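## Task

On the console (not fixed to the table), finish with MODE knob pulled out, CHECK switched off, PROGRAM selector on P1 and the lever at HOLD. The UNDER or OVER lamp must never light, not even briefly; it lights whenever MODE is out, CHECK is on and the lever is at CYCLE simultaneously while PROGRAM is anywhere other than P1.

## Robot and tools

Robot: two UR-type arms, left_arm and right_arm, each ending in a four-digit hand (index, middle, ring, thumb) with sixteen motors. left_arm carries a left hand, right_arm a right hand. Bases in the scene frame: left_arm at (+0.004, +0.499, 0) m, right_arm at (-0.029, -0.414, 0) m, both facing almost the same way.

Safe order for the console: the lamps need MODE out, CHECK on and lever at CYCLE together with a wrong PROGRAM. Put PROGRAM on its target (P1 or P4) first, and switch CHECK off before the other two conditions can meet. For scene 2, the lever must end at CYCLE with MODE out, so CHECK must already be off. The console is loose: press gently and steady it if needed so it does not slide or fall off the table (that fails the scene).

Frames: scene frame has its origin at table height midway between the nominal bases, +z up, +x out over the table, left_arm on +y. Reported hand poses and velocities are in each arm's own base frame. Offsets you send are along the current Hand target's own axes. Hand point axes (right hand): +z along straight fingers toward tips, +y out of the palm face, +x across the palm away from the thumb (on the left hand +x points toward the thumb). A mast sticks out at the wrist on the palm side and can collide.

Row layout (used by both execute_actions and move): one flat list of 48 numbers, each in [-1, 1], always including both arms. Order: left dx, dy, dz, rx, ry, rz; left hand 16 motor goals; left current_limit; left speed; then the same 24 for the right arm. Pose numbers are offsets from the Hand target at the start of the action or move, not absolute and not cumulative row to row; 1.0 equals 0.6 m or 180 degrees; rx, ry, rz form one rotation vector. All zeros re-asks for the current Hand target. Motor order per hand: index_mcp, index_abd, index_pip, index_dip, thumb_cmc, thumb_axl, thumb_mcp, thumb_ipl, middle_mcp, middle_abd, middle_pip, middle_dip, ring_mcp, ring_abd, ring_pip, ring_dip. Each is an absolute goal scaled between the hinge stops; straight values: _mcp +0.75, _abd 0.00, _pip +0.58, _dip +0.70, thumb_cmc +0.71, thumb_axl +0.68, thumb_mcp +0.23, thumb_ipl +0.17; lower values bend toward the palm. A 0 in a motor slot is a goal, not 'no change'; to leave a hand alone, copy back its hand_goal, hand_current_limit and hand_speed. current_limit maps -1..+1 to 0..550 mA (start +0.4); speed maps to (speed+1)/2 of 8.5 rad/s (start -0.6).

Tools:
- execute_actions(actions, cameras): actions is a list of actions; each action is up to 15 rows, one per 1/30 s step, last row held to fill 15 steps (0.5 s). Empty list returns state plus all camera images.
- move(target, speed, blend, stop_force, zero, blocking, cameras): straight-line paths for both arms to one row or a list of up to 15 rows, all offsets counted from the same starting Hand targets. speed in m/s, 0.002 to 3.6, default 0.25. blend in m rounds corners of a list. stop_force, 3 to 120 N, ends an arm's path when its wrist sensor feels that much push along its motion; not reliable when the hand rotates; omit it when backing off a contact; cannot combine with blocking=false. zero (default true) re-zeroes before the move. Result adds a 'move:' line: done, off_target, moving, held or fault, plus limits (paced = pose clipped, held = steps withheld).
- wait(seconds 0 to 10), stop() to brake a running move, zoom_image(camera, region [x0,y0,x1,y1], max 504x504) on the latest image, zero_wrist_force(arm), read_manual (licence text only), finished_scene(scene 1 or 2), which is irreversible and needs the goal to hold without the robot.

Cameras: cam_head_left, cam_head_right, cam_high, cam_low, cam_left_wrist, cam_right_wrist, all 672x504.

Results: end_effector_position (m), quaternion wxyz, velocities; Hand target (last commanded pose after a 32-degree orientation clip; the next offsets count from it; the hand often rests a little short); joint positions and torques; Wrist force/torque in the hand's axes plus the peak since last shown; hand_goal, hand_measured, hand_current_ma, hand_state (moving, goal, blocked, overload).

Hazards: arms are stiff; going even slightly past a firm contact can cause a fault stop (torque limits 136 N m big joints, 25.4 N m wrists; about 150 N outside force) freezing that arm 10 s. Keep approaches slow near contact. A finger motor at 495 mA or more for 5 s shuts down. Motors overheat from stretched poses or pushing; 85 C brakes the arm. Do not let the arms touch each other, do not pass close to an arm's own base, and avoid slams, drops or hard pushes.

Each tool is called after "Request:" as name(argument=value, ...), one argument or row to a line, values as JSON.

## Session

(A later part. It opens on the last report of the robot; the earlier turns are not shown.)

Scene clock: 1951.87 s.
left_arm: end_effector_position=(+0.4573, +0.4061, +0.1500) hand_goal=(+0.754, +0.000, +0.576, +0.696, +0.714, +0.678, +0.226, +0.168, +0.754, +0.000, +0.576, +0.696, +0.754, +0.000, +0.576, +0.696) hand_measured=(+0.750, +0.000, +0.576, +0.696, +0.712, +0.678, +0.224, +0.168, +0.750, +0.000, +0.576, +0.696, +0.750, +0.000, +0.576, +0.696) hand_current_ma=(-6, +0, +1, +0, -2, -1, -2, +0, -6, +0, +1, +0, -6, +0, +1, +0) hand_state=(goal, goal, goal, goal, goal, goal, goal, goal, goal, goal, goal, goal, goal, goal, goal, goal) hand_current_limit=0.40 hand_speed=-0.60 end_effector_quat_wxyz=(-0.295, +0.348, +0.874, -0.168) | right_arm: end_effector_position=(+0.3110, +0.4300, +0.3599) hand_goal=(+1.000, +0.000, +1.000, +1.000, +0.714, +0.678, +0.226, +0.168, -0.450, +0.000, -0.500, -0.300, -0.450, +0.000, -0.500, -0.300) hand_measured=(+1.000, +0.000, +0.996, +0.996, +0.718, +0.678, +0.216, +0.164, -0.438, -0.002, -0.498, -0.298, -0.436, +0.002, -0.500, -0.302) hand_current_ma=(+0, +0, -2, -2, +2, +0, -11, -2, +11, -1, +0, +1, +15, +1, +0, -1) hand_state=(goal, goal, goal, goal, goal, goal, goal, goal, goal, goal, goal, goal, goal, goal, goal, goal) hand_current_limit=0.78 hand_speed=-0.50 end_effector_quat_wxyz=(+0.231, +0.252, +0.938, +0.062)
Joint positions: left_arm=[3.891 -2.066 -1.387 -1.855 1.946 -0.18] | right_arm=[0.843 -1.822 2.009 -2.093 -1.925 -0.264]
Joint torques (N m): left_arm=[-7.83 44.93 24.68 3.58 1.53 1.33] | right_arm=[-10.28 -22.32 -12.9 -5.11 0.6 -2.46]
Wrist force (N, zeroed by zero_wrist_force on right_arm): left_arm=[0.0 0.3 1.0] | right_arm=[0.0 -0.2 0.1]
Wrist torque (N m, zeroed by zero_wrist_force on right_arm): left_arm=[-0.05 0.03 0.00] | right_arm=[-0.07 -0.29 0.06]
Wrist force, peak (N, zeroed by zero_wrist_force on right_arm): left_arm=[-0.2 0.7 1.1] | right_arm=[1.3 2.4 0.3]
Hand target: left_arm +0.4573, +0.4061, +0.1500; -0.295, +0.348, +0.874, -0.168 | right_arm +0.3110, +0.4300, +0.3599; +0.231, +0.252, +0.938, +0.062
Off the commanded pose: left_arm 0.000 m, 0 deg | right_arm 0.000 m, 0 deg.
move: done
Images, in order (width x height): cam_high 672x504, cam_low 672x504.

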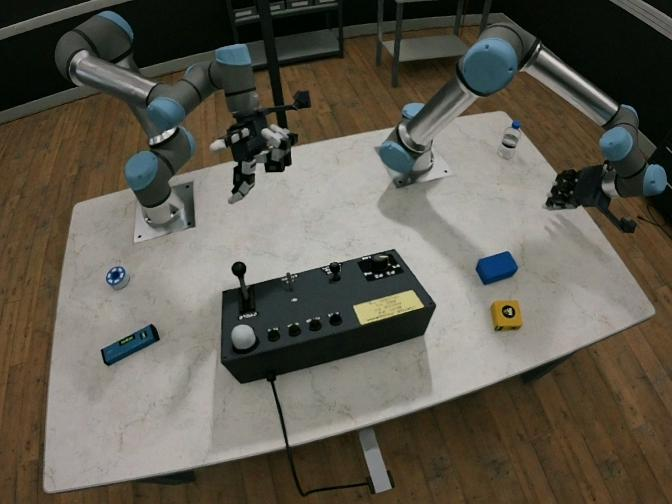

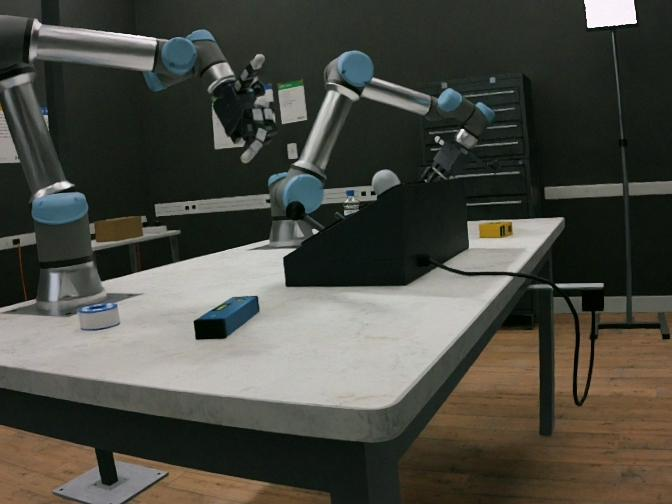

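Request:
move(
  target=[
    [0,0,0,0,0,0,0.754,0,0.576,0.696,0.714,0.678,0.226,0.168,0.754,0,0.576,0.696,0.754,0,0.576,0.696,0.4,-0.6,0,0,0,-0.2222,0,0,1,0,1,1,0.714,0.678,0.226,0.168,-0.45,0,-0.5,-0.3,-0.45,0,-0.5,-0.3,0.78,-0.5],
    [0,0,0,0,0,0,0.754,0,0.576,0.696,0.714,0.678,0.226,0.168,0.754,0,0.576,0.696,0.754,0,0.576,0.696,0.4,-0.6,0,0,0,-0.4444,0,0,1,0,1,1,0.714,0.678,0.226,0.168,-0.45,0,-0.5,-0.3,-0.45,0,-0.5,-0.3,0.78,-0.5],
  ],
  speed=0.2,
  cameras=["cam_high","cam_low"],
)

Scene clock: 1963.77 s.
left_arm: end_effector_position=(+0.4573, +0.4061, +0.1500) hand_goal=(+0.754, +0.000, +0.576, +0.696, +0.714, +0.678, +0.226, +0.168, +0.754, +0.000, +0.576, +0.696, +0.754, +0.000, +0.576, +0.696) hand_measured=(+0.750, +0.000, +0.576, +0.696, +0.712, +0.678, +0.224, +0.168, +0.750, +0.000, +0.576, +0.696, +0.750, +0.000, +0.576, +0.696) hand_current_ma=(-6, +0, +1, +0, -2, -1, -2, +0, -6, +0, +1, +0, -6, +0, +1, +0) hand_state=(goal, goal, goal, goal, goal, goal, goal, goal, goal, goal, goal, goal, goal, goal, goal, goal) hand_current_limit=0.40 hand_speed=-0.60 end_effector_quat_wxyz=(-0.295, +0.348, +0.874, -0.168) | right_arm: end_effector_position=(+0.3110, +0.4300, +0.3599) hand_goal=(+1.000, +0.000, +1.000, +1.000, +0.714, +0.678, +0.226, +0.168, -0.450, +0.000, -0.500, -0.300, -0.450, +0.000, -0.500, -0.300) hand_measured=(+1.000, +0.000, +0.998, +0.998, +0.720, +0.678, +0.224, +0.166, -0.448, -0.002, -0.500, -0.298, -0.448, +0.002, -0.500, -0.302) hand_current_ma=(+0, +0, +0, -1, +4, +0, -1, -1, +0, -1, +0, +1, +0, +1, +0, -1) hand_state=(goal, goal, goal, goal, goal, goal, goal, goal, goal, goal, goal, goal, goal, goal, goal, goal) hand_current_limit=0.78 hand_speed=-0.50 end_effector_quat_wxyz=(+0.339, +0.044, +0.679, +0.650)
Joint positions: left_arm=[3.891 -2.066 -1.387 -1.855 1.946 -0.18] | right_arm=[0.402 -1.083 2.418 -4.569 -0.949 -0.361]
Joint torques (N m): left_arm=[-6.21 44.52 25.72 3.56 1.49 1.23] | right_arm=[9.02 -19.95 -22.94 -3.17 1.1 2.46]
Wrist force (N, zeroed by zero_wrist_force on right_arm): left_arm=[0.1 0.4 0.9] | right_arm=[-1.6 2.4 2.9]
Wrist torque (N m, zeroed by zero_wrist_force on right_arm): left_arm=[-0.03 0.01 0.01] | right_arm=[-0.36 -0.21 -0.08]
Wrist force, peak (N, zeroed by zero_wrist_force on right_arm): left_arm=[0.2 0.4 1.3] | right_arm=[-1.8 2.5 3.2]
Hand target: left_arm +0.4573, +0.4061, +0.1500; -0.295, +0.348, +0.874, -0.168 | right_arm +0.3110, +0.4300, +0.3599; +0.339, +0.044, +0.679, +0.650
Off the commanded pose: left_arm 0.000 m, 0 deg | right_arm 0.000 m, 0 deg.
move: done
Images, in order (width x height): cam_high 672x504, cam_low 672x504.

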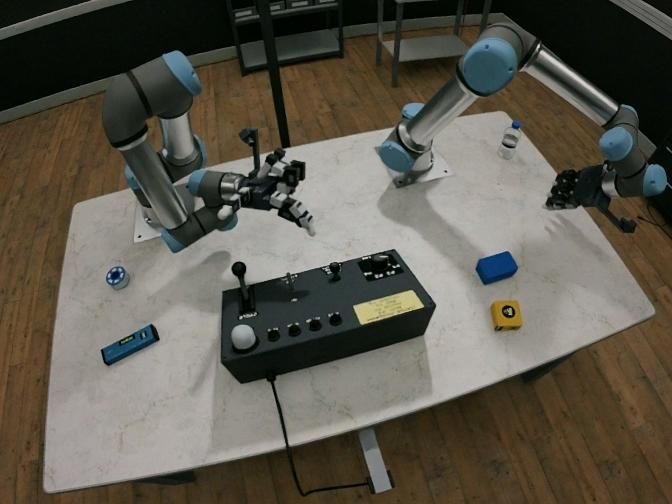

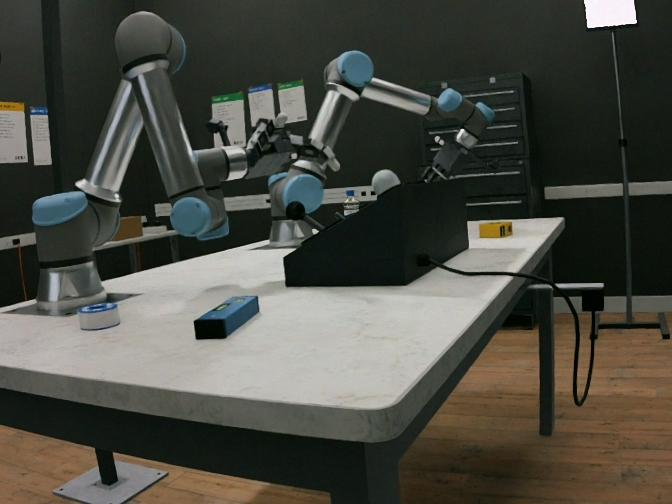

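Request:
move(
  target=[
    [0,0,0,0,0,0,0.754,0,0.576,0.696,0.714,0.678,0.226,0.168,0.754,0,0.576,0.696,0.754,0,0.576,0.696,0.4,-0.6,0,0,0,0.2222,0,0,1,0,1,1,0.714,0.678,0.226,0.168,-0.45,0,-0.5,-0.3,-0.45,0,-0.5,-0.3,0.78,-0.5],
    [0,0,0,0,0,0,0.754,0,0.576,0.696,0.714,0.678,0.226,0.168,0.754,0,0.576,0.696,0.754,0,0.576,0.696,0.4,-0.6,0,0,0,0.4444,0,0,1,0,1,1,0.714,0.678,0.226,0.168,-0.45,0,-0.5,-0.3,-0.45,0,-0.5,-0.3,0.78,-0.5],
  ],
  speed=0.2,
)

Request:
move(
  target=[
    [0,0,0,0,0,0,0.754,0,0.576,0.696,0.714,0.678,0.226,0.168,0.754,0,0.576,0.696,0.754,0,0.576,0.696,0.4,-0.6,0,0,0,0,0,-0.3333,1,0,1,1,0.714,0.678,0.226,0.168,-0.45,0,-0.5,-0.3,-0.45,0,-0.5,-0.3,0.78,-0.5],
    [0,0,0,0,0,0,0.754,0,0.576,0.696,0.714,0.678,0.226,0.168,0.754,0,0.576,0.696,0.754,0,0.576,0.696,0.4,-0.6,0,0,0,0,0,-0.6667,1,0,1,1,0.714,0.678,0.226,0.168,-0.45,0,-0.5,-0.3,-0.45,0,-0.5,-0.3,0.78,-0.5],
  ],
  speed=0.25,
)

Scene clock: 2036.63 s.
left_arm: end_effector_position=(+0.4573, +0.4061, +0.1500) hand_goal=(+0.754, +0.000, +0.576, +0.696, +0.714, +0.678, +0.226, +0.168, +0.754, +0.000, +0.576, +0.696, +0.754, +0.000, +0.576, +0.696) hand_measured=(+0.750, +0.000, +0.576, +0.696, +0.712, +0.678, +0.224, +0.168, +0.750, +0.000, +0.576, +0.696, +0.750, +0.000, +0.576, +0.696) hand_current_ma=(-6, +0, +1, +0, -2, -1, -2, +0, -6, +0, +1, +0, -6, +0, +1, +0) hand_state=(goal, goal, goal, goal, goal, goal, goal, goal, goal, goal, goal, goal, goal, goal, goal, goal) hand_current_limit=0.40 hand_speed=-0.60 end_effector_quat_wxyz=(-0.295, +0.348, +0.874, -0.168) | right_arm: end_effector_position=(+0.3110, +0.4300, +0.3599) hand_goal=(+1.000, +0.000, +1.000, +1.000, +0.714, +0.678, +0.226, +0.168, -0.450, +0.000, -0.500, -0.300, -0.450, +0.000, -0.500, -0.300) hand_measured=(+1.000, +0.000, +0.998, +0.998, +0.720, +0.678, +0.224, +0.166, -0.446, -0.002, -0.500, -0.298, -0.444, +0.002, -0.500, -0.302) hand_current_ma=(+0, +0, +0, -1, +4, +0, -1, -1, +2, -1, +0, +1, +3, +1, +0, -1) hand_state=(goal, goal, goal, goal, goal, goal, goal, goal, goal, goal, goal, goal, goal, goal, goal, goal) hand_current_limit=0.78 hand_speed=-0.50 end_effector_quat_wxyz=(+0.231, +0.252, +0.938, +0.062)
Joint positions: left_arm=[3.891 -2.066 -1.387 -1.855 1.946 -0.18] | right_arm=[0.843 -1.822 2.009 -2.093 -1.925 -0.264]
Joint torques (N m): left_arm=[-8.43 44.95 25.42 3.6 1.59 1.44] | right_arm=[9.6 -5.52 -39.79 -0.51 -2.12 2.36]
Wrist force (N, zeroed by zero_wrist_force on right_arm): left_arm=[0.1 0.3 0.9] | right_arm=[-0.1 0.0 0.1]
Wrist torque (N m, zeroed by zero_wrist_force on right_arm): left_arm=[-0.04 0.01 0.00] | right_arm=[-0.04 -0.26 -0.10]
Wrist force, peak (N, zeroed by zero_wrist_force on right_arm): left_arm=[0.3 0.5 1.2] | right_arm=[-1.8 2.7 3.3]
Hand target: left_arm +0.4573, +0.4061, +0.1500; -0.295, +0.348, +0.874, -0.168 | right_arm +0.3110, +0.4300, +0.3599; +0.231, +0.252, +0.938, +0.062
Off the commanded pose: left_arm 0.000 m, 0 deg | right_arm 0.000 m, 0 deg.
move: done

Scene clock: 2041.80 s.
left_arm: end_effector_position=(+0.4573, +0.4061, +0.1500) hand_goal=(+0.754, +0.000, +0.576, +0.696, +0.714, +0.678, +0.226, +0.168, +0.754, +0.000, +0.576, +0.696, +0.754, +0.000, +0.576, +0.696) hand_measured=(+0.750, +0.000, +0.576, +0.696, +0.712, +0.678, +0.224, +0.168, +0.750, +0.000, +0.576, +0.696, +0.750, +0.000, +0.576, +0.696) hand_current_ma=(-6, +0, +1, +0, -2, -1, -2, +0, -6, +0, +1, +0, -6, +0, +1, +0) hand_state=(goal, goal, goal, goal, goal, goal, goal, goal, goal, goal, goal, goal, goal, goal, goal, goal) hand_current_limit=0.40 hand_speed=-0.60 end_effector_quat_wxyz=(-0.295, +0.348, +0.874, -0.168) | right_arm: end_effector_position=(+0.3110, +0.4300, +0.3599) hand_goal=(+1.000, +0.000, +1.000, +1.000, +0.714, +0.678, +0.226, +0.168, -0.450, +0.000, -0.500, -0.300, -0.450, +0.000, -0.500, -0.300) hand_measured=(+0.994, +0.000, +0.998, +0.998, +0.712, +0.678, +0.224, +0.166, -0.446, -0.002, -0.500, -0.298, -0.444, +0.002, -0.500, -0.302) hand_current_ma=(-3, +0, +0, -1, -1, +0, -1, -1, +3, -1, +0, +1, +4, +1, +0, -1) hand_state=(goal, goal, goal, goal, goal, goal, goal, goal, goal, goal, goal, goal, goal, goal, goal, goal) hand_current_limit=0.78 hand_speed=-0.50 end_effector_quat_wxyz=(-0.169, +0.686, -0.687, +0.169)
Joint positions: left_arm=[3.891 -2.066 -1.387 -1.855 1.946 -0.18] | right_arm=[0.696 -1.591 1.647 -2.01 -1.873 -2.504]
Joint torques (N m): left_arm=[-8.6 43.59 26.13 3.63 1.78 1.51] | right_arm=[9.87 -15.87 -41.14 -0.33 -1.64 -2.42]
Wrist force (N, zeroed by zero_wrist_force on right_arm): left_arm=[0.0 0.3 0.9] | right_arm=[0.7 -2.8 0.8]
Wrist torque (N m, zeroed by zero_wrist_force on right_arm): left_arm=[-0.03 0.02 0.00] | right_arm=[0.04 -0.06 -0.05]
Wrist force, peak (N, zeroed by zero_wrist_force on right_arm): left_arm=[0.3 0.3 1.2] | right_arm=[1.0 -2.9 1.1]
Hand target: left_arm +0.4573, +0.4061, +0.1500; -0.295, +0.348, +0.874, -0.168 | right_arm +0.3110, +0.4300, +0.3599; -0.169, +0.686, -0.687, +0.169
Off the commanded pose: left_arm 0.000 m, 0 deg | right_arm 0.000 m, 0 deg.
move: done

Request:
move(
  target=[
    [0,0,0,0,0,0,0.754,0,0.576,0.696,0.714,0.678,0.226,0.168,0.754,0,0.576,0.696,0.754,0,0.576,0.696,0.4,-0.6,0,0,0,0,0,0,0.75,0.05,0.58,0.70,0.714,0.678,0.226,0.168,-0.45,0,-0.5,-0.3,0.75,-0.05,0.58,0.70,0.78,-0.5],
    [0,0,0,0,0,0,0.754,0,0.576,0.696,0.714,0.678,0.226,0.168,0.754,0,0.576,0.696,0.754,0,0.576,0.696,0.4,-0.6,-0.1505,0.0668,0.1562,0,0,0,0.75,0.05,0.58,0.70,0.714,0.678,0.226,0.168,-0.45,0,-0.5,-0.3,0.75,-0.05,0.58,0.70,0.78,-0.5],
  ],
  speed=0.12,
  cameras=["cam_high","cam_right_wrist"],
)

Request:
zoom_image(
  camera="cam_high",
  region=[290, 210, 410, 300],
)

Scene clock: 2052.50 s.
left_arm: end_effector_position=(+0.4573, +0.4061, +0.1500) hand_goal=(+0.754, +0.000, +0.576, +0.696, +0.714, +0.678, +0.226, +0.168, +0.754, +0.000, +0.576, +0.696, +0.754, +0.000, +0.576, +0.696) hand_measured=(+0.750, +0.000, +0.576, +0.696, +0.712, +0.678, +0.224, +0.168, +0.750, +0.000, +0.576, +0.696, +0.750, +0.000, +0.576, +0.696) hand_current_ma=(-6, +0, +1, +0, -2, -1, -2, +0, -6, +0, +1, +0, -6, +0, +1, +0) hand_state=(goal, goal, goal, goal, goal, goal, goal, goal, goal, goal, goal, goal, goal, goal, goal, goal) hand_current_limit=0.40 hand_speed=-0.60 end_effector_quat_wxyz=(-0.295, +0.348, +0.874, -0.168) | right_arm: end_effector_position=(+0.3191, +0.5203, +0.2584) hand_goal=(+0.750, +0.050, +0.580, +0.700, +0.714, +0.678, +0.226, +0.168, -0.450, +0.000, -0.500, -0.300, +0.750, -0.050, +0.580, +0.700) hand_measured=(+0.746, +0.048, +0.582, +0.702, +0.712, +0.678, +0.224, +0.166, -0.446, -0.002, -0.500, -0.298, +0.736, -0.046, +0.576, +0.698) hand_current_ma=(-2, -1, +0, +1, -1, +0, -1, -1, +3, -1, +0, +1, -14, +1, -2, -1) hand_state=(goal, goal, goal, goal, goal, goal, goal, goal, goal, goal, goal, goal, goal, goal, goal, goal) hand_current_limit=0.78 hand_speed=-0.50 end_effector_quat_wxyz=(-0.169, +0.686, -0.687, +0.169)
Joint positions: left_arm=[3.891 -2.066 -1.387 -1.855 1.946 -0.18] | right_arm=[0.812 -1.36 1.646 -2.203 -1.914 -2.389]
Joint torques (N m): left_arm=[-8.94 46.11 26.75 3.64 1.45 1.59] | right_arm=[8.75 -26.49 -41.05 -4.83 -1.68 2.36]
Wrist force (N, zeroed by zero_wrist_force on right_arm): left_arm=[0.3 0.6 1.2] | right_arm=[0.9 -2.6 1.0]
Wrist torque (N m, zeroed by zero_wrist_force on right_arm): left_arm=[-0.03 -0.01 0.02] | right_arm=[-0.02 -0.05 -0.13]
Wrist force, peak (N, zeroed by zero_wrist_force on right_arm): left_arm=[0.2 0.4 1.3] | right_arm=[0.9 -2.8 1.6]
Hand target: left_arm +0.4573, +0.4061, +0.1500; -0.295, +0.348, +0.874, -0.168 | right_arm +0.3191, +0.5204, +0.2583; -0.169, +0.686, -0.687, +0.169
Off the commanded pose: left_arm 0.000 m, 0 deg | right_arm 0.000 m, 0 deg.
move: done
Images, in order (width x height): cam_high 672x504, cam_right_wrist 672x504.

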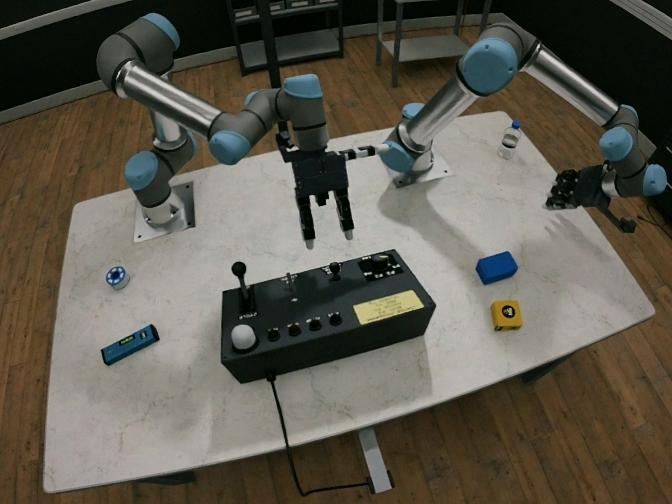

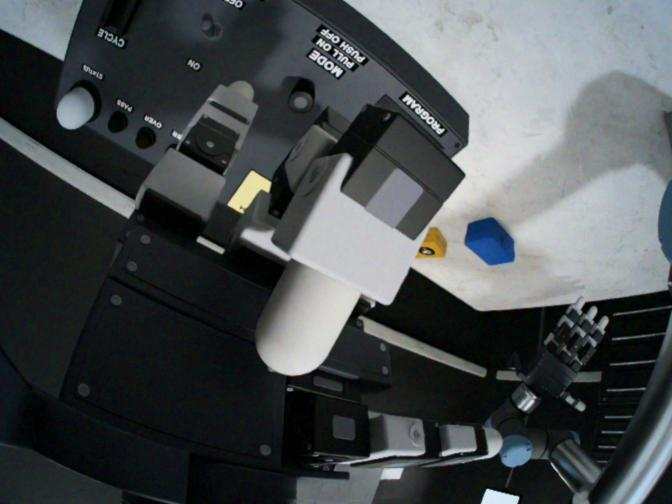

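Scaled by 4.200 from the camera's 672x504 image, which has a finer 960x720 frame.

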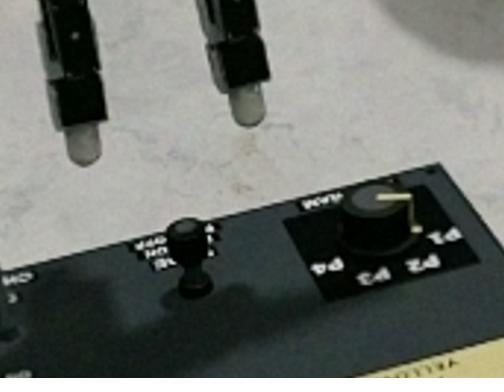

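Request:
move(
  target=[0,0,0,0,0,0,0.754,0,0.576,0.696,0.714,0.678,0.226,0.168,0.754,0,0.576,0.696,0.754,0,0.576,0.696,0.4,-0.6,0,0,0.15,0,0,0,0.75,0.05,0.58,0.70,0.714,0.678,0.226,0.168,-0.45,0,-0.5,-0.3,0.75,-0.05,0.58,0.70,0.78,-0.8],
  speed=0.05,
  stop_force=8,
)

Request:
move(
  target=[0,0,0,0,0,0,0.754,0,0.576,0.696,0.714,0.678,0.226,0.168,0.754,0,0.576,0.696,0.754,0,0.576,0.696,0.4,-0.6,0,0,0,0,0,0,0.75,-0.215,0.58,0.70,0.714,0.678,0.226,0.168,-0.45,0,-0.5,-0.3,0.75,0.215,0.58,0.70,0.5,-0.8],
  speed=0.05,
  cameras=["cam_high","cam_right_wrist"],
)

Request:
zoom_image(
  camera="cam_high",
  region=[305, 240, 365, 290],
)

Request:
zoom_image(
  camera="cam_right_wrist",
  region=[200, 60, 400, 210],
)

Scene clock: 2065.20 s.
left_arm: end_effector_position=(+0.4573, +0.4061, +0.1500) hand_goal=(+0.754, +0.000, +0.576, +0.696, +0.714, +0.678, +0.226, +0.168, +0.754, +0.000, +0.576, +0.696, +0.754, +0.000, +0.576, +0.696) hand_measured=(+0.750, +0.000, +0.576, +0.696, +0.712, +0.678, +0.224, +0.168, +0.750, +0.000, +0.576, +0.696, +0.750, +0.000, +0.576, +0.696) hand_current_ma=(-6, +0, +1, +0, -2, -1, -2, +0, -6, +0, +1, +0, -6, +0, +1, +0) hand_state=(goal, goal, goal, goal, goal, goal, goal, goal, goal, goal, goal, goal, goal, goal, goal, goal) hand_current_limit=0.40 hand_speed=-0.60 end_effector_quat_wxyz=(-0.295, +0.348, +0.874, -0.168) | right_arm: end_effector_position=(+0.3609, +0.5204, +0.1786) hand_goal=(+0.750, +0.050, +0.580, +0.700, +0.714, +0.678, +0.226, +0.168, -0.450, +0.000, -0.500, -0.300, +0.750, -0.050, +0.580, +0.700) hand_measured=(+0.746, +0.048, +0.582, +0.702, +0.712, +0.678, +0.224, +0.166, -0.446, -0.002, -0.500, -0.298, +0.736, -0.046, +0.576, +0.698) hand_current_ma=(-2, -1, +0, +1, -1, +0, -1, -1, +3, -1, +0, +1, -14, +1, -2, -1) hand_state=(goal, goal, goal, goal, goal, goal, goal, goal, goal, goal, goal, goal, goal, goal, goal, goal) hand_current_limit=0.78 hand_speed=-0.80 end_effector_quat_wxyz=(-0.169, +0.686, -0.687, +0.169)
Joint positions: left_arm=[3.891 -2.066 -1.387 -1.855 1.946 -0.18] | right_arm=[0.761 -1.237 1.709 -2.405 -1.896 -2.441]
Joint torques (N m): left_arm=[-9.13 45.65 26.45 3.51 1.53 1.46] | right_arm=[-10.07 -29.75 -10.64 -5.03 0.69 -2.44]
Wrist force (N, zeroed by zero_wrist_force on right_arm): left_arm=[0.2 0.3 1.0] | right_arm=[1.3 -2.6 1.2]
Wrist torque (N m, zeroed by zero_wrist_force on right_arm): left_arm=[-0.05 0.00 0.02] | right_arm=[-0.03 -0.16 -0.01]
Wrist force, peak (N, zeroed by zero_wrist_force on right_arm): left_arm=[-0.1 0.5 1.4] | right_arm=[1.5 -2.9 1.2]
Hand target: left_arm +0.4573, +0.4061, +0.1500; -0.295, +0.348, +0.874, -0.168 | right_arm +0.3609, +0.5204, +0.1786; -0.169, +0.686, -0.687, +0.169
Off the commanded pose: left_arm 0.000 m, 0 deg | right_arm 0.000 m, 0 deg.
move: done

Scene clock: 2065.80 s.
left_arm: end_effector_position=(+0.4573, +0.4061, +0.1500) hand_goal=(+0.754, +0.000, +0.576, +0.696, +0.714, +0.678, +0.226, +0.168, +0.754, +0.000, +0.576, +0.696, +0.754, +0.000, +0.576, +0.696) hand_measured=(+0.750, +0.000, +0.576, +0.696, +0.712, +0.678, +0.224, +0.168, +0.750, +0.000, +0.576, +0.696, +0.750, +0.000, +0.576, +0.696) hand_current_ma=(-6, +0, +1, +0, -2, -1, -2, +0, -6, +0, +1, +0, -6, +0, +1, +0) hand_state=(goal, goal, goal, goal, goal, goal, goal, goal, goal, goal, goal, goal, goal, goal, goal, goal) hand_current_limit=0.40 hand_speed=-0.60 end_effector_quat_wxyz=(-0.295, +0.348, +0.874, -0.168) | right_arm: end_effector_position=(+0.3609, +0.5204, +0.1786) hand_goal=(+0.750, -0.214, +0.580, +0.700, +0.714, +0.678, +0.226, +0.168, -0.450, +0.000, -0.500, -0.300, +0.750, +0.216, +0.580, +0.700) hand_measured=(+0.746, -0.210, +0.582, +0.702, +0.712, +0.678, +0.224, +0.166, -0.446, -0.002, -0.500, -0.298, +0.736, +0.212, +0.576, +0.698) hand_current_ma=(-2, +2, +0, +1, -1, +0, -1, -1, +3, -1, +0, +1, -14, -2, -2, -1) hand_state=(goal, goal, goal, goal, goal, goal, goal, goal, goal, goal, goal, goal, goal, goal, goal, goal) hand_current_limit=0.50 hand_speed=-0.80 end_effector_quat_wxyz=(-0.169, +0.686, -0.687, +0.169)
Joint positions: left_arm=[3.891 -2.066 -1.387 -1.855 1.946 -0.18] | right_arm=[0.761 -1.237 1.709 -2.405 -1.896 -2.441]
Joint torques (N m): left_arm=[-9.07 44.48 25.55 3.46 1.57 1.55] | right_arm=[-9.19 -30.73 -10.88 -5.01 0.81 -2.42]
Wrist force (N, zeroed by zero_wrist_force on right_arm): left_arm=[0.2 0.3 1.0] | right_arm=[1.2 -2.8 1.3]
Wrist torque (N m, zeroed by zero_wrist_force on right_arm): left_arm=[-0.04 0.01 0.01] | right_arm=[-0.06 -0.16 -0.02]
Wrist force, peak (N, zeroed by zero_wrist_force on right_arm): left_arm=[0.0 0.4 1.2] | right_arm=[1.5 -2.8 1.2]
Hand target: left_arm +0.4573, +0.4061, +0.1500; -0.295, +0.348, +0.874, -0.168 | right_arm +0.3609, +0.5204, +0.1786; -0.169, +0.686, -0.687, +0.169
Off the commanded pose: left_arm 0.000 m, 0 deg | right_arm 0.000 m, 0 deg.
move: done
Images, in order (width x height): cam_high 672x504, cam_right_wrist 672x504.

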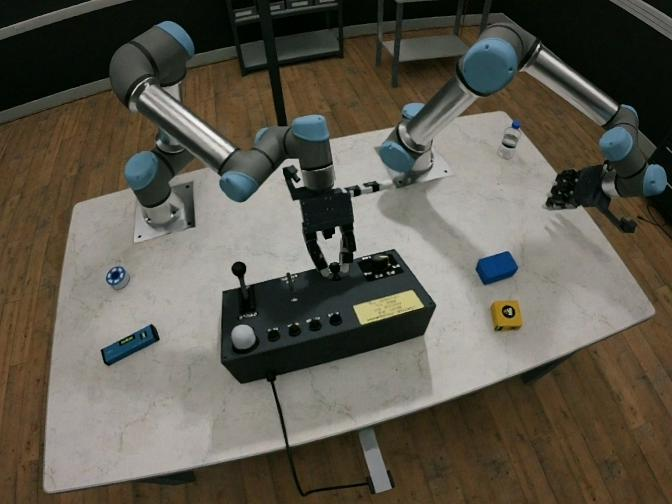

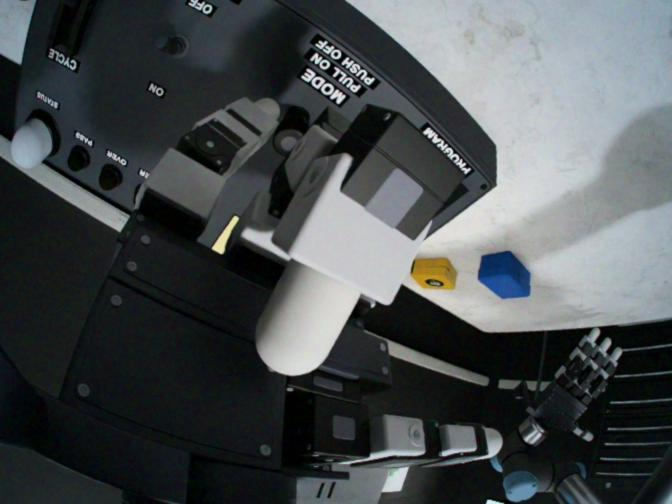

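Scaled by 8.400 from the camera's 672x504 image, which has a finer 960x720 frame.

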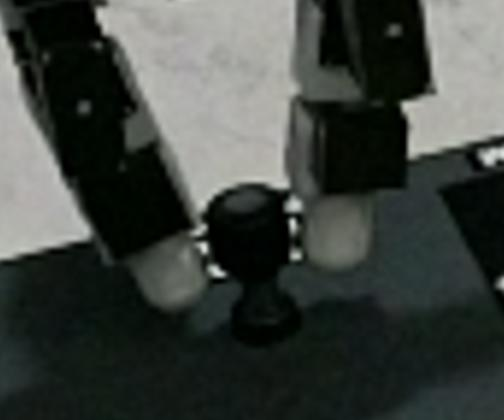

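Scaled by 2.520 from the camera's 672x504 image, which has a finer 960x720 frame.

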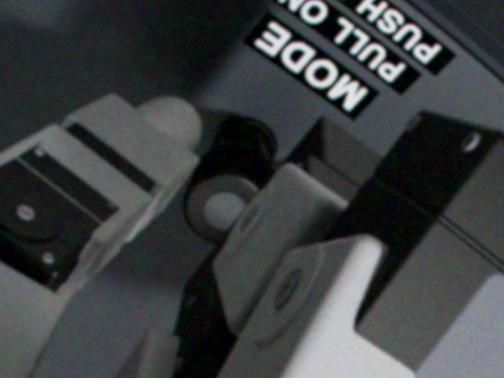

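Request:
move(
  target=[0,0,0,0,0,0,0.754,0,0.576,0.696,0.714,0.678,0.226,0.168,0.754,0,0.576,0.696,0.754,0,0.576,0.696,0.4,-0.6,0.0025,0,0.0117,0,0,0,0.75,-0.19,0.58,0.70,0.714,0.678,0.226,0.168,-0.45,0,-0.5,-0.3,0.75,0.19,0.58,0.70,0.5,-0.8],
  speed=0.02,
  stop_force=8,
)

Request:
move(
  target=[0,0,0,0,0,0,0.754,0,0.576,0.696,0.714,0.678,0.226,0.168,0.754,0,0.576,0.696,0.754,0,0.576,0.696,0.4,-0.6,0,0,0,0,0,0,0.75,-0.42,0.58,0.70,0.714,0.678,0.226,0.168,-0.45,0,-0.5,-0.3,0.75,0.42,0.58,0.70,0.3,-0.9],
  speed=0.05,
  cameras=["cam_high","cam_right_wrist"],
)

Request:
zoom_image(
  camera="cam_high",
  region=[305, 240, 365, 290],
)

Request:
zoom_image(
  camera="cam_right_wrist",
  region=[200, 60, 400, 210],
)

Scene clock: 2078.57 s.
left_arm: end_effector_position=(+0.4573, +0.4061, +0.1500) hand_goal=(+0.754, +0.000, +0.576, +0.696, +0.714, +0.678, +0.226, +0.168, +0.754, +0.000, +0.576, +0.696, +0.754, +0.000, +0.576, +0.696) hand_measured=(+0.750, +0.000, +0.576, +0.696, +0.712, +0.678, +0.224, +0.168, +0.750, +0.000, +0.576, +0.696, +0.750, +0.000, +0.576, +0.696) hand_current_ma=(-6, +0, +1, +0, -2, -1, -2, +0, -6, +0, +1, +0, -6, +0, +1, +0) hand_state=(goal, goal, goal, goal, goal, goal, goal, goal, goal, goal, goal, goal, goal, goal, goal, goal) hand_current_limit=0.40 hand_speed=-0.60 end_effector_quat_wxyz=(-0.295, +0.348, +0.874, -0.168) | right_arm: end_effector_position=(+0.3641, +0.5189, +0.1724) hand_goal=(+0.750, -0.190, +0.580, +0.700, +0.714, +0.678, +0.226, +0.168, -0.450, +0.000, -0.500, -0.300, +0.750, +0.190, +0.580, +0.700) hand_measured=(+0.746, -0.192, +0.582, +0.702, +0.712, +0.678, +0.224, +0.166, -0.446, -0.002, -0.500, -0.298, +0.736, +0.192, +0.576, +0.698) hand_current_ma=(-2, -1, +0, +1, -1, +0, -1, -1, +3, -1, +0, +1, -14, +1, -2, -1) hand_state=(goal, goal, goal, goal, goal, goal, goal, goal, goal, goal, goal, goal, goal, goal, goal, goal) hand_current_limit=0.50 hand_speed=-0.80 end_effector_quat_wxyz=(-0.169, +0.686, -0.687, +0.169)
Joint positions: left_arm=[3.891 -2.066 -1.387 -1.855 1.946 -0.18] | right_arm=[0.755 -1.229 1.715 -2.422 -1.894 -2.446]
Joint torques (N m): left_arm=[-9.52 44.32 25.2 3.73 1.63 1.56] | right_arm=[-9.54 -30.7 -10.97 -4.72 0.57 -2.36]
Wrist force (N, zeroed by zero_wrist_force on right_arm): left_arm=[0.0 0.1 1.1] | right_arm=[1.3 -3.0 1.3]
Wrist torque (N m, zeroed by zero_wrist_force on right_arm): left_arm=[-0.09 0.02 0.01] | right_arm=[-0.08 -0.15 -0.02]
Wrist force, peak (N, zeroed by zero_wrist_force on right_arm): left_arm=[0.3 0.3 1.2] | right_arm=[1.4 -3.0 1.2]
Hand target: left_arm +0.4573, +0.4061, +0.1500; -0.295, +0.348, +0.874, -0.168 | right_arm +0.3641, +0.5189, +0.1724; -0.169, +0.686, -0.687, +0.169
Off the commanded pose: left_arm 0.000 m, 0 deg | right_arm 0.000 m, 0 deg.
move: done

Scene clock: 2079.20 s.
left_arm: end_effector_position=(+0.4573, +0.4061, +0.1500) hand_goal=(+0.754, +0.000, +0.576, +0.696, +0.714, +0.678, +0.226, +0.168, +0.754, +0.000, +0.576, +0.696, +0.754, +0.000, +0.576, +0.696) hand_measured=(+0.750, +0.000, +0.576, +0.696, +0.712, +0.678, +0.224, +0.168, +0.750, +0.000, +0.576, +0.696, +0.750, +0.000, +0.576, +0.696) hand_current_ma=(-6, +0, +1, +0, -2, -1, -2, +0, -6, +0, +1, +0, -6, +0, +1, +0) hand_state=(goal, goal, goal, goal, goal, goal, goal, goal, goal, goal, goal, goal, goal, goal, goal, goal) hand_current_limit=0.40 hand_speed=-0.60 end_effector_quat_wxyz=(-0.295, +0.348, +0.874, -0.168) | right_arm: end_effector_position=(+0.3641, +0.5189, +0.1724) hand_goal=(+0.750, -0.420, +0.580, +0.700, +0.714, +0.678, +0.226, +0.168, -0.450, +0.000, -0.500, -0.300, +0.750, +0.420, +0.580, +0.700) hand_measured=(+0.746, -0.228, +0.582, +0.702, +0.712, +0.678, +0.224, +0.166, -0.446, -0.002, -0.500, -0.298, +0.736, +0.276, +0.576, +0.698) hand_current_ma=(-2, +358, +0, +1, -1, +0, -1, -1, +3, -1, +0, +1, -14, -356, -2, -1) hand_state=(goal, blocked, goal, goal, goal, goal, goal, goal, goal, goal, goal, goal, goal, blocked, goal, goal) hand_current_limit=0.30 hand_speed=-0.90 end_effector_quat_wxyz=(-0.169, +0.686, -0.687, +0.169)
Joint positions: left_arm=[3.891 -2.066 -1.387 -1.855 1.946 -0.18] | right_arm=[0.755 -1.229 1.715 -2.422 -1.894 -2.446]
Joint torques (N m): left_arm=[-9.19 45.41 26.01 3.72 1.69 1.5] | right_arm=[-8.26 -33.37 -10.95 -4.06 -0.81 -2.52]
Wrist force (N, zeroed by zero_wrist_force on right_arm): left_arm=[0.0 0.2 1.0] | right_arm=[0.1 -2.9 4.7]
Wrist torque (N m, zeroed by zero_wrist_force on right_arm): left_arm=[-0.06 0.02 0.01] | right_arm=[-0.32 -0.29 -0.11]
Wrist force, peak (N, zeroed by zero_wrist_force on right_arm): left_arm=[0.2 0.3 1.2] | right_arm=[-0.9 -2.9 4.7]
Hand target: left_arm +0.4573, +0.4061, +0.1500; -0.295, +0.348, +0.874, -0.168 | right_arm +0.3641, +0.5189, +0.1724; -0.169, +0.686, -0.687, +0.169
Off the commanded pose: left_arm 0.000 m, 0 deg | right_arm 0.000 m, 0 deg.
move: done
Images, in order (width x height): cam_high 672x504, cam_right_wrist 672x504.

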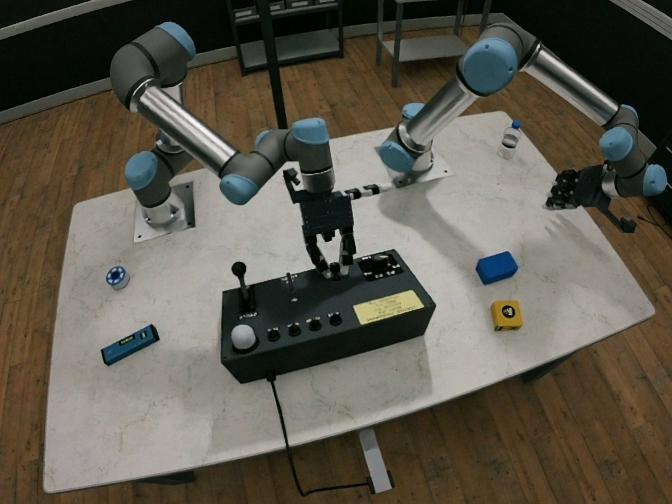

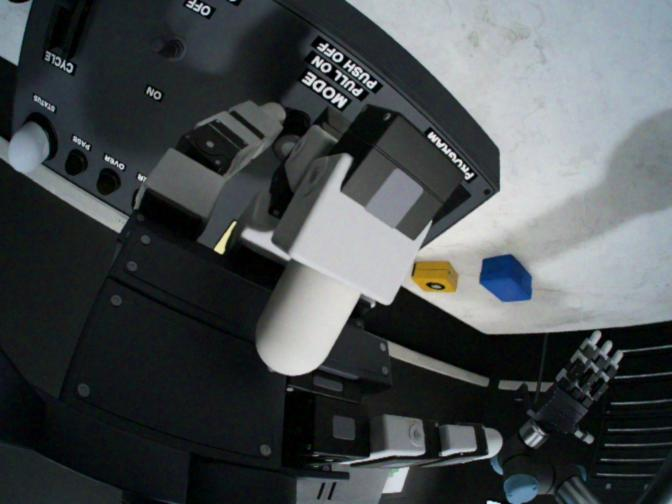

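Scaled by 8.400 from the camera's 672x504 image, which has a finer 960x720 frame.

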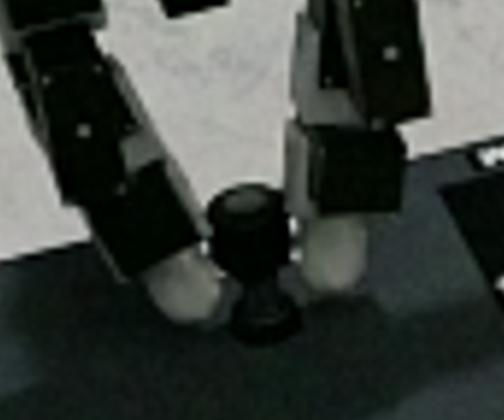

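Scaled by 2.520 from the camera's 672x504 image, which has a finer 960x720 frame.

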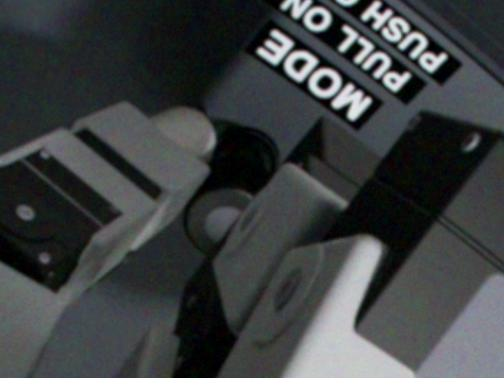

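Request:
move(
  target=[
    [0,0,0,0,0,0,0.754,0,0.576,0.696,0.714,0.678,0.226,0.168,0.754,0,0.576,0.696,0.754,0,0.576,0.696,0.4,-0.6,0,0,0,0,0,0,0.75,0.05,0.58,0.70,0.714,0.678,0.226,0.168,-0.45,0,-0.5,-0.3,0.75,-0.05,0.58,0.70,0.6,-0.8],
    [0,0,0,0,0,0,0.754,0,0.576,0.696,0.714,0.678,0.226,0.168,0.754,0,0.576,0.696,0.754,0,0.576,0.696,0.4,-0.6,0,0,-0.1667,0,0,0,0.75,0.05,0.58,0.70,0.714,0.678,0.226,0.168,-0.45,0,-0.5,-0.3,0.75,-0.05,0.58,0.70,0.6,-0.8],
    [0,0,0,0,0,0,0.754,0,0.576,0.696,0.714,0.678,0.226,0.168,0.754,0,0.576,0.696,0.754,0,0.576,0.696,0.4,-0.6,0,0,-0.1667,0,0,0,1,0.083,0.431,-0.58,0.714,0.678,0.226,0.168,1,-0.083,0.431,-0.58,-0.45,0,-0.5,-0.3,0.78,-0.5],
  ],
  speed=[0.03,0.1,0.1],
)

Scene clock: 2223.37 s.
left_arm: end_effector_position=(+0.4573, +0.4061, +0.1500) hand_goal=(+0.754, +0.000, +0.576, +0.696, +0.714, +0.678, +0.226, +0.168, +0.754, +0.000, +0.576, +0.696, +0.754, +0.000, +0.576, +0.696) hand_measured=(+0.750, +0.000, +0.576, +0.696, +0.712, +0.678, +0.224, +0.168, +0.750, +0.000, +0.576, +0.696, +0.750, +0.000, +0.576, +0.696) hand_current_ma=(-6, +0, +1, +0, -2, -1, -2, +0, -6, +0, +1, +0, -6, +0, +1, +0) hand_state=(goal, goal, goal, goal, goal, goal, goal, goal, goal, goal, goal, goal, goal, goal, goal, goal) hand_current_limit=0.40 hand_speed=-0.60 end_effector_quat_wxyz=(-0.295, +0.348, +0.874, -0.168) | right_arm: end_effector_position=(+0.3177, +0.5189, +0.2610) hand_goal=(+1.000, +0.084, +0.432, -0.580, +0.714, +0.678, +0.226, +0.168, +1.000, -0.082, +0.432, -0.580, -0.450, +0.000, -0.500, -0.300) hand_measured=(+0.986, +0.080, +0.434, -0.576, +0.712, +0.678, +0.224, +0.166, +0.986, -0.078, +0.430, -0.576, -0.430, -0.004, -0.494, -0.298) hand_current_ma=(-16, -1, +0, +2, -1, +0, -1, -1, -15, +1, -1, +1, +24, -1, +3, +1) hand_state=(goal, goal, goal, goal, goal, goal, goal, goal, goal, goal, goal, goal, goal, goal, goal, goal) hand_current_limit=0.78 hand_speed=-0.50 end_effector_quat_wxyz=(-0.169, +0.686, -0.687, +0.169)
Joint positions: left_arm=[3.891 -2.066 -1.387 -1.855 1.946 -0.18] | right_arm=[0.812 -1.366 1.647 -2.198 -1.914 -2.389]
Joint torques (N m): left_arm=[-7.86 43.54 25.4 3.46 1.81 1.8] | right_arm=[7.71 -41.45 -39.1 -0.48 -1.92 2.43]
Wrist force (N, zeroed by zero_wrist_force on right_arm): left_arm=[0.0 0.5 0.9] | right_arm=[1.0 -2.4 1.0]
Wrist torque (N m, zeroed by zero_wrist_force on right_arm): left_arm=[-0.02 0.02 0.00] | right_arm=[-0.01 -0.06 -0.12]
Wrist force, peak (N, zeroed by zero_wrist_force on right_arm): left_arm=[0.2 0.4 1.4] | right_arm=[0.1 -3.1 5.0]
Hand target: left_arm +0.4573, +0.4061, +0.1500; -0.295, +0.348, +0.874, -0.168 | right_arm +0.3177, +0.5189, +0.2610; -0.169, +0.686, -0.687, +0.169
Off the commanded pose: left_arm 0.000 m, 0 deg | right_arm 0.000 m, 0 deg.
move: done

Request:
move(
  target=[0,0,0,0,0,0,0.754,0,0.576,0.696,0.714,0.678,0.226,0.168,0.754,0,0.576,0.696,0.754,0,0.576,0.696,0.4,-0.6,0.0348,-0.0787,0.1312,0,0,0,1,0.083,0.431,-0.58,0.714,0.678,0.226,0.168,1,-0.083,0.431,-0.58,-0.45,0,-0.5,-0.3,0.78,-0.5],
  speed=0.1,
  cameras=["cam_high","cam_right_wrist","cam_low"],
)

Request:
zoom_image(
  camera="cam_high",
  region=[290, 210, 410, 300],
)

Request:
zoom_image(
  camera="cam_right_wrist",
  region=[200, 60, 400, 210],
)

Scene clock: 2231.43 s.
left_arm: end_effector_position=(+0.4573, +0.4061, +0.1500) hand_goal=(+0.754, +0.000, +0.576, +0.696, +0.714, +0.678, +0.226, +0.168, +0.754, +0.000, +0.576, +0.696, +0.754, +0.000, +0.576, +0.696) hand_measured=(+0.750, +0.000, +0.576, +0.696, +0.712, +0.678, +0.224, +0.168, +0.750, +0.000, +0.576, +0.696, +0.750, +0.000, +0.576, +0.696) hand_current_ma=(-6, +0, +1, +0, -2, -1, -2, +0, -6, +0, +1, +0, -6, +0, +1, +0) hand_state=(goal, goal, goal, goal, goal, goal, goal, goal, goal, goal, goal, goal, goal, goal, goal, goal) hand_current_limit=0.40 hand_speed=-0.60 end_effector_quat_wxyz=(-0.295, +0.348, +0.874, -0.168) | right_arm: end_effector_position=(+0.3960, +0.4980, +0.2132) hand_goal=(+1.000, +0.084, +0.432, -0.580, +0.714, +0.678, +0.226, +0.168, +1.000, -0.082, +0.432, -0.580, -0.450, +0.000, -0.500, -0.300) hand_measured=(+0.986, +0.082, +0.434, -0.576, +0.712, +0.678, +0.224, +0.166, +0.986, -0.080, +0.430, -0.576, -0.430, -0.004, -0.494, -0.298) hand_current_ma=(-15, -1, +0, +2, -1, +0, -1, -1, -15, +1, -1, +1, +23, -1, +3, +1) hand_state=(goal, goal, goal, goal, goal, goal, goal, goal, goal, goal, goal, goal, goal, goal, goal, goal) hand_current_limit=0.78 hand_speed=-0.50 end_effector_quat_wxyz=(-0.169, +0.686, -0.687, +0.169)
Joint positions: left_arm=[3.891 -2.066 -1.387 -1.855 1.946 -0.18] | right_arm=[0.692 -1.263 1.653 -2.344 -1.871 -2.508]
Joint torques (N m): left_arm=[-8.81 43.41 25.73 3.71 1.8 1.52] | right_arm=[-10.42 -29.67 -39.57 -4.93 0.7 -2.34]
Wrist force (N, zeroed by zero_wrist_force on right_arm): left_arm=[0.2 0.3 1.0] | right_arm=[1.2 -2.7 1.3]
Wrist torque (N m, zeroed by zero_wrist_force on right_arm): left_arm=[-0.05 0.00 0.02] | right_arm=[-0.08 -0.09 -0.02]
Wrist force, peak (N, zeroed by zero_wrist_force on right_arm): left_arm=[0.0 0.5 1.3] | right_arm=[1.4 -3.2 1.5]
Hand target: left_arm +0.4573, +0.4061, +0.1500; -0.295, +0.348, +0.874, -0.168 | right_arm +0.3960, +0.4980, +0.2132; -0.169, +0.686, -0.687, +0.169
Off the commanded pose: left_arm 0.000 m, 0 deg | right_arm 0.000 m, 0 deg.
move: done
Images, in order (width x height): cam_high 672x504, cam_low 672x504, cam_right_wrist 672x504.

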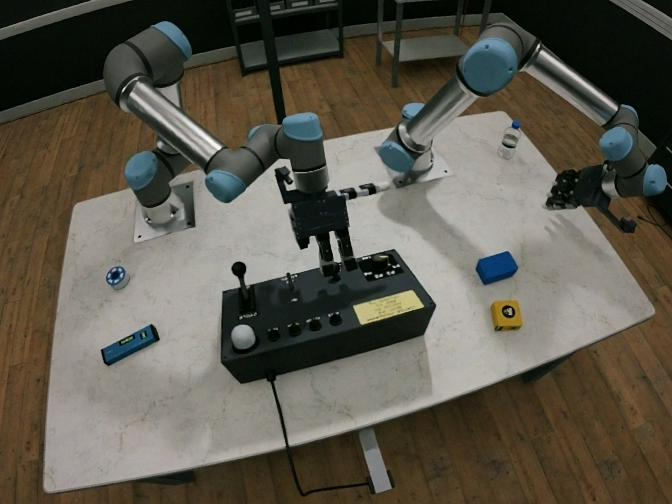

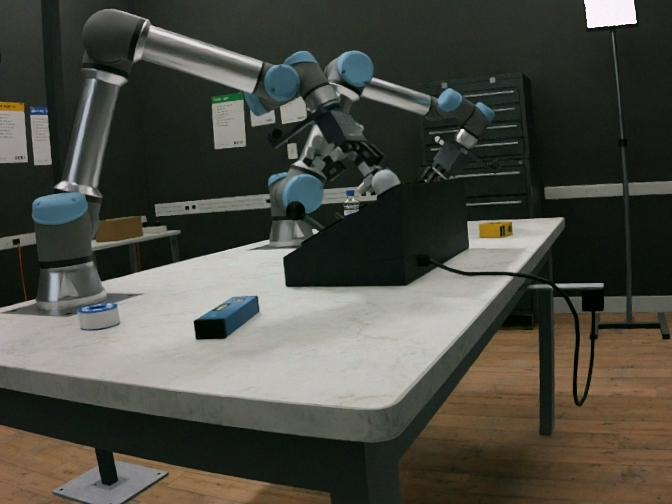

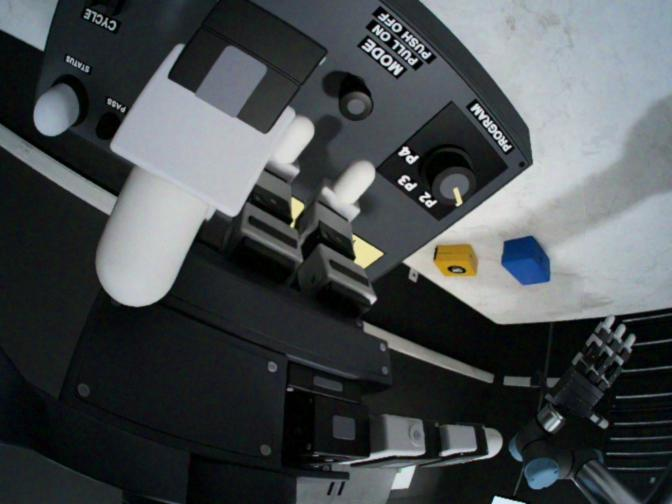

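Scaled by 4.200 from the camera's 672x504 image, which has a finer 960x720 frame.

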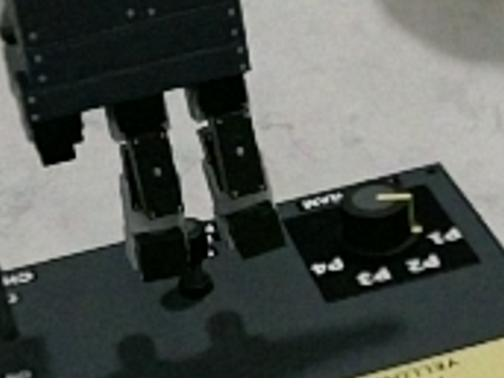

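Scaled by 2.520 from the camera's 672x504 image, which has a finer 960x720 frame.

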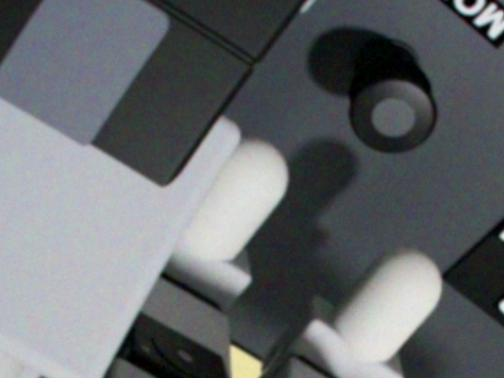

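Request:
move(
  target=[0,0,0,0,0,0,0.754,0,0.576,0.696,0.714,0.678,0.226,0.168,0.754,0,0.576,0.696,0.754,0,0.576,0.696,0.4,-0.6,0,0,0.08,0,0,0,1,0.083,0.431,-0.58,0.714,0.678,0.226,0.168,1,-0.083,0.431,-0.58,-0.45,0,-0.5,-0.3,0.78,-0.5],
  speed=0.05,
)

Request:
move(
  target=[0,0,0,0,0,0,0.754,0,0.576,0.696,0.714,0.678,0.226,0.168,0.754,0,0.576,0.696,0.754,0,0.576,0.696,0.4,-0.6,0,0,0.02,0,0,0,1,0.083,0.431,-0.58,0.714,0.678,0.226,0.168,1,-0.083,0.431,-0.58,-0.45,0,-0.5,-0.3,0.78,-0.5],
  speed=0.01,
  stop_force=4,
  cameras=["cam_high","cam_right_wrist"],
)

Request:
zoom_image(
  camera="cam_high",
  region=[290, 210, 410, 300],
)

Request:
zoom_image(
  camera="cam_right_wrist",
  region=[200, 60, 400, 210],
)

Scene clock: 2243.67 s.
left_arm: end_effector_position=(+0.4573, +0.4061, +0.1500) hand_goal=(+0.754, +0.000, +0.576, +0.696, +0.714, +0.678, +0.226, +0.168, +0.754, +0.000, +0.576, +0.696, +0.754, +0.000, +0.576, +0.696) hand_measured=(+0.750, +0.000, +0.576, +0.696, +0.712, +0.678, +0.224, +0.168, +0.750, +0.000, +0.576, +0.696, +0.750, +0.000, +0.576, +0.696) hand_current_ma=(-6, +0, +1, +0, -2, -1, -2, +0, -6, +0, +1, +0, -6, +0, +1, +0) hand_state=(goal, goal, goal, goal, goal, goal, goal, goal, goal, goal, goal, goal, goal, goal, goal, goal) hand_current_limit=0.40 hand_speed=-0.60 end_effector_quat_wxyz=(-0.295, +0.348, +0.874, -0.168) | right_arm: end_effector_position=(+0.4183, +0.4980, +0.1708) hand_goal=(+1.000, +0.084, +0.432, -0.580, +0.714, +0.678, +0.226, +0.168, +1.000, -0.082, +0.432, -0.580, -0.450, +0.000, -0.500, -0.300) hand_measured=(+0.986, +0.082, +0.434, -0.576, +0.712, +0.678, +0.224, +0.166, +0.986, -0.080, +0.430, -0.576, -0.430, -0.004, -0.494, -0.298) hand_current_ma=(-15, -1, +0, +2, -1, +0, -1, -1, -15, +1, -1, +1, +23, -1, +3, +1) hand_state=(goal, goal, goal, goal, goal, goal, goal, goal, goal, goal, goal, goal, goal, goal, goal, goal) hand_current_limit=0.78 hand_speed=-0.50 end_effector_quat_wxyz=(-0.169, +0.686, -0.687, +0.169)
Joint positions: left_arm=[3.891 -2.066 -1.387 -1.855 1.946 -0.18] | right_arm=[0.668 -1.189 1.67 -2.442 -1.862 -2.531]
Joint torques (N m): left_arm=[-10.26 43.88 25.93 3.62 1.62 1.53] | right_arm=[-10.58 -31.91 -11.56 -5.26 0.76 -2.38]
Wrist force (N, zeroed by zero_wrist_force on right_arm): left_arm=[-0.2 0.4 1.0] | right_arm=[1.1 -2.8 1.1]
Wrist torque (N m, zeroed by zero_wrist_force on right_arm): left_arm=[-0.03 0.05 -0.02] | right_arm=[-0.05 -0.10 -0.04]
Wrist force, peak (N, zeroed by zero_wrist_force on right_arm): left_arm=[0.1 0.4 1.4] | right_arm=[1.2 -2.9 1.8]
Hand target: left_arm +0.4573, +0.4061, +0.1500; -0.295, +0.348, +0.874, -0.168 | right_arm +0.4183, +0.4980, +0.1707; -0.169, +0.686, -0.687, +0.169
Off the commanded pose: left_arm 0.000 m, 0 deg | right_arm 0.000 m, 0 deg.
move: done

Scene clock: 2245.70 s.
left_arm: end_effector_position=(+0.4573, +0.4061, +0.1500) hand_goal=(+0.754, +0.000, +0.576, +0.696, +0.714, +0.678, +0.226, +0.168, +0.754, +0.000, +0.576, +0.696, +0.754, +0.000, +0.576, +0.696) hand_measured=(+0.750, +0.000, +0.576, +0.696, +0.712, +0.678, +0.224, +0.168, +0.750, +0.000, +0.576, +0.696, +0.750, +0.000, +0.576, +0.696) hand_current_ma=(-6, +0, +1, +0, -2, -1, -2, +0, -6, +0, +1, +0, -6, +0, +1, +0) hand_state=(goal, goal, goal, goal, goal, goal, goal, goal, goal, goal, goal, goal, goal, goal, goal, goal) hand_current_limit=0.40 hand_speed=-0.60 end_effector_quat_wxyz=(-0.295, +0.348, +0.874, -0.168) | right_arm: end_effector_position=(+0.4239, +0.4980, +0.1601) hand_goal=(+1.000, +0.084, +0.432, -0.580, +0.714, +0.678, +0.226, +0.168, +1.000, -0.082, +0.432, -0.580, -0.450, +0.000, -0.500, -0.300) hand_measured=(+0.986, +0.082, +0.434, -0.576, +0.712, +0.678, +0.224, +0.166, +0.986, -0.080, +0.430, -0.576, -0.430, -0.004, -0.494, -0.298) hand_current_ma=(-15, -1, +0, +2, -1, +0, -1, -1, -15, +1, -1, +1, +23, -1, +3, +1) hand_state=(goal, goal, goal, goal, goal, goal, goal, goal, goal, goal, goal, goal, goal, goal, goal, goal) hand_current_limit=0.78 hand_speed=-0.50 end_effector_quat_wxyz=(-0.169, +0.686, -0.687, +0.169)
Joint positions: left_arm=[3.891 -2.066 -1.387 -1.855 1.946 -0.18] | right_arm=[0.662 -1.17 1.672 -2.466 -1.86 -2.536]
Joint torques (N m): left_arm=[-9.47 43.41 26.33 3.6 1.85 1.62] | right_arm=[-9.02 -31.87 -11.95 -4.87 0.96 -2.43]
Wrist force (N, zeroed by zero_wrist_force on right_arm): left_arm=[0.1 0.2 0.9] | right_arm=[1.1 -2.9 1.0]
Wrist torque (N m, zeroed by zero_wrist_force on right_arm): left_arm=[-0.05 0.01 0.01] | right_arm=[-0.08 -0.08 -0.02]
Wrist force, peak (N, zeroed by zero_wrist_force on right_arm): left_arm=[0.1 0.5 1.2] | right_arm=[1.0 -3.0 1.3]
Hand target: left_arm +0.4573, +0.4061, +0.1500; -0.295, +0.348, +0.874, -0.168 | right_arm +0.4239, +0.4980, +0.1601; -0.169, +0.686, -0.687, +0.169
Off the commanded pose: left_arm 0.000 m, 0 deg | right_arm 0.000 m, 0 deg.
move: done
Images, in order (width x height): cam_high 672x504, cam_right_wrist 672x504.

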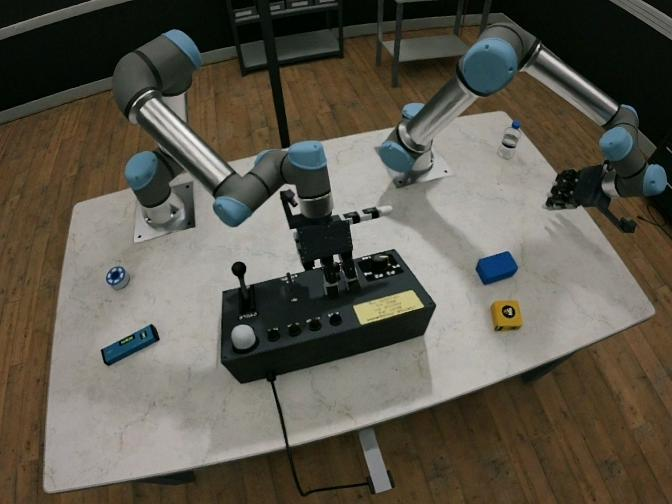

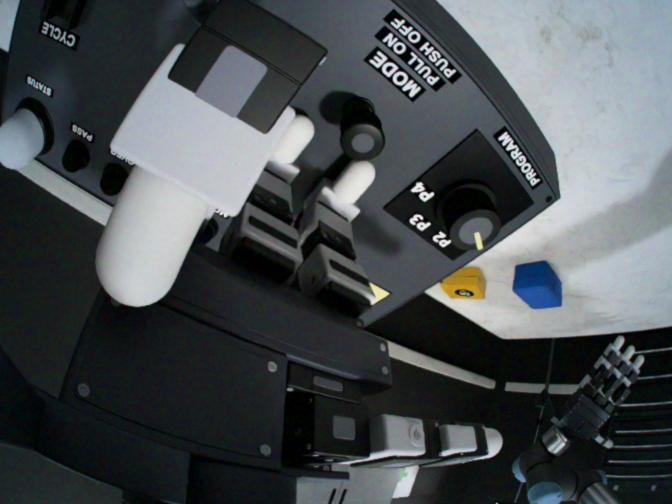

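Scaled by 4.200 from the camera's 672x504 image, which has a finer 960x720 frame.

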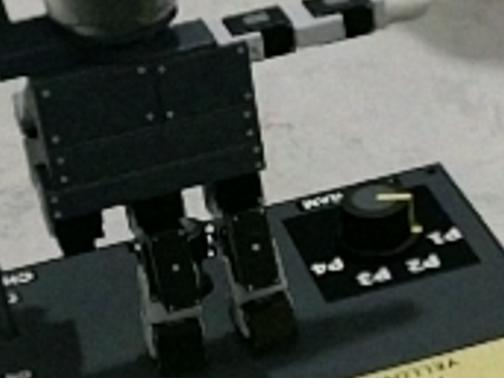

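Scaled by 2.520 from the camera's 672x504 image, which has a finer 960x720 frame.

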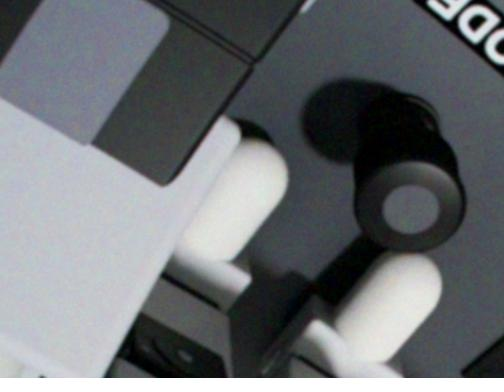

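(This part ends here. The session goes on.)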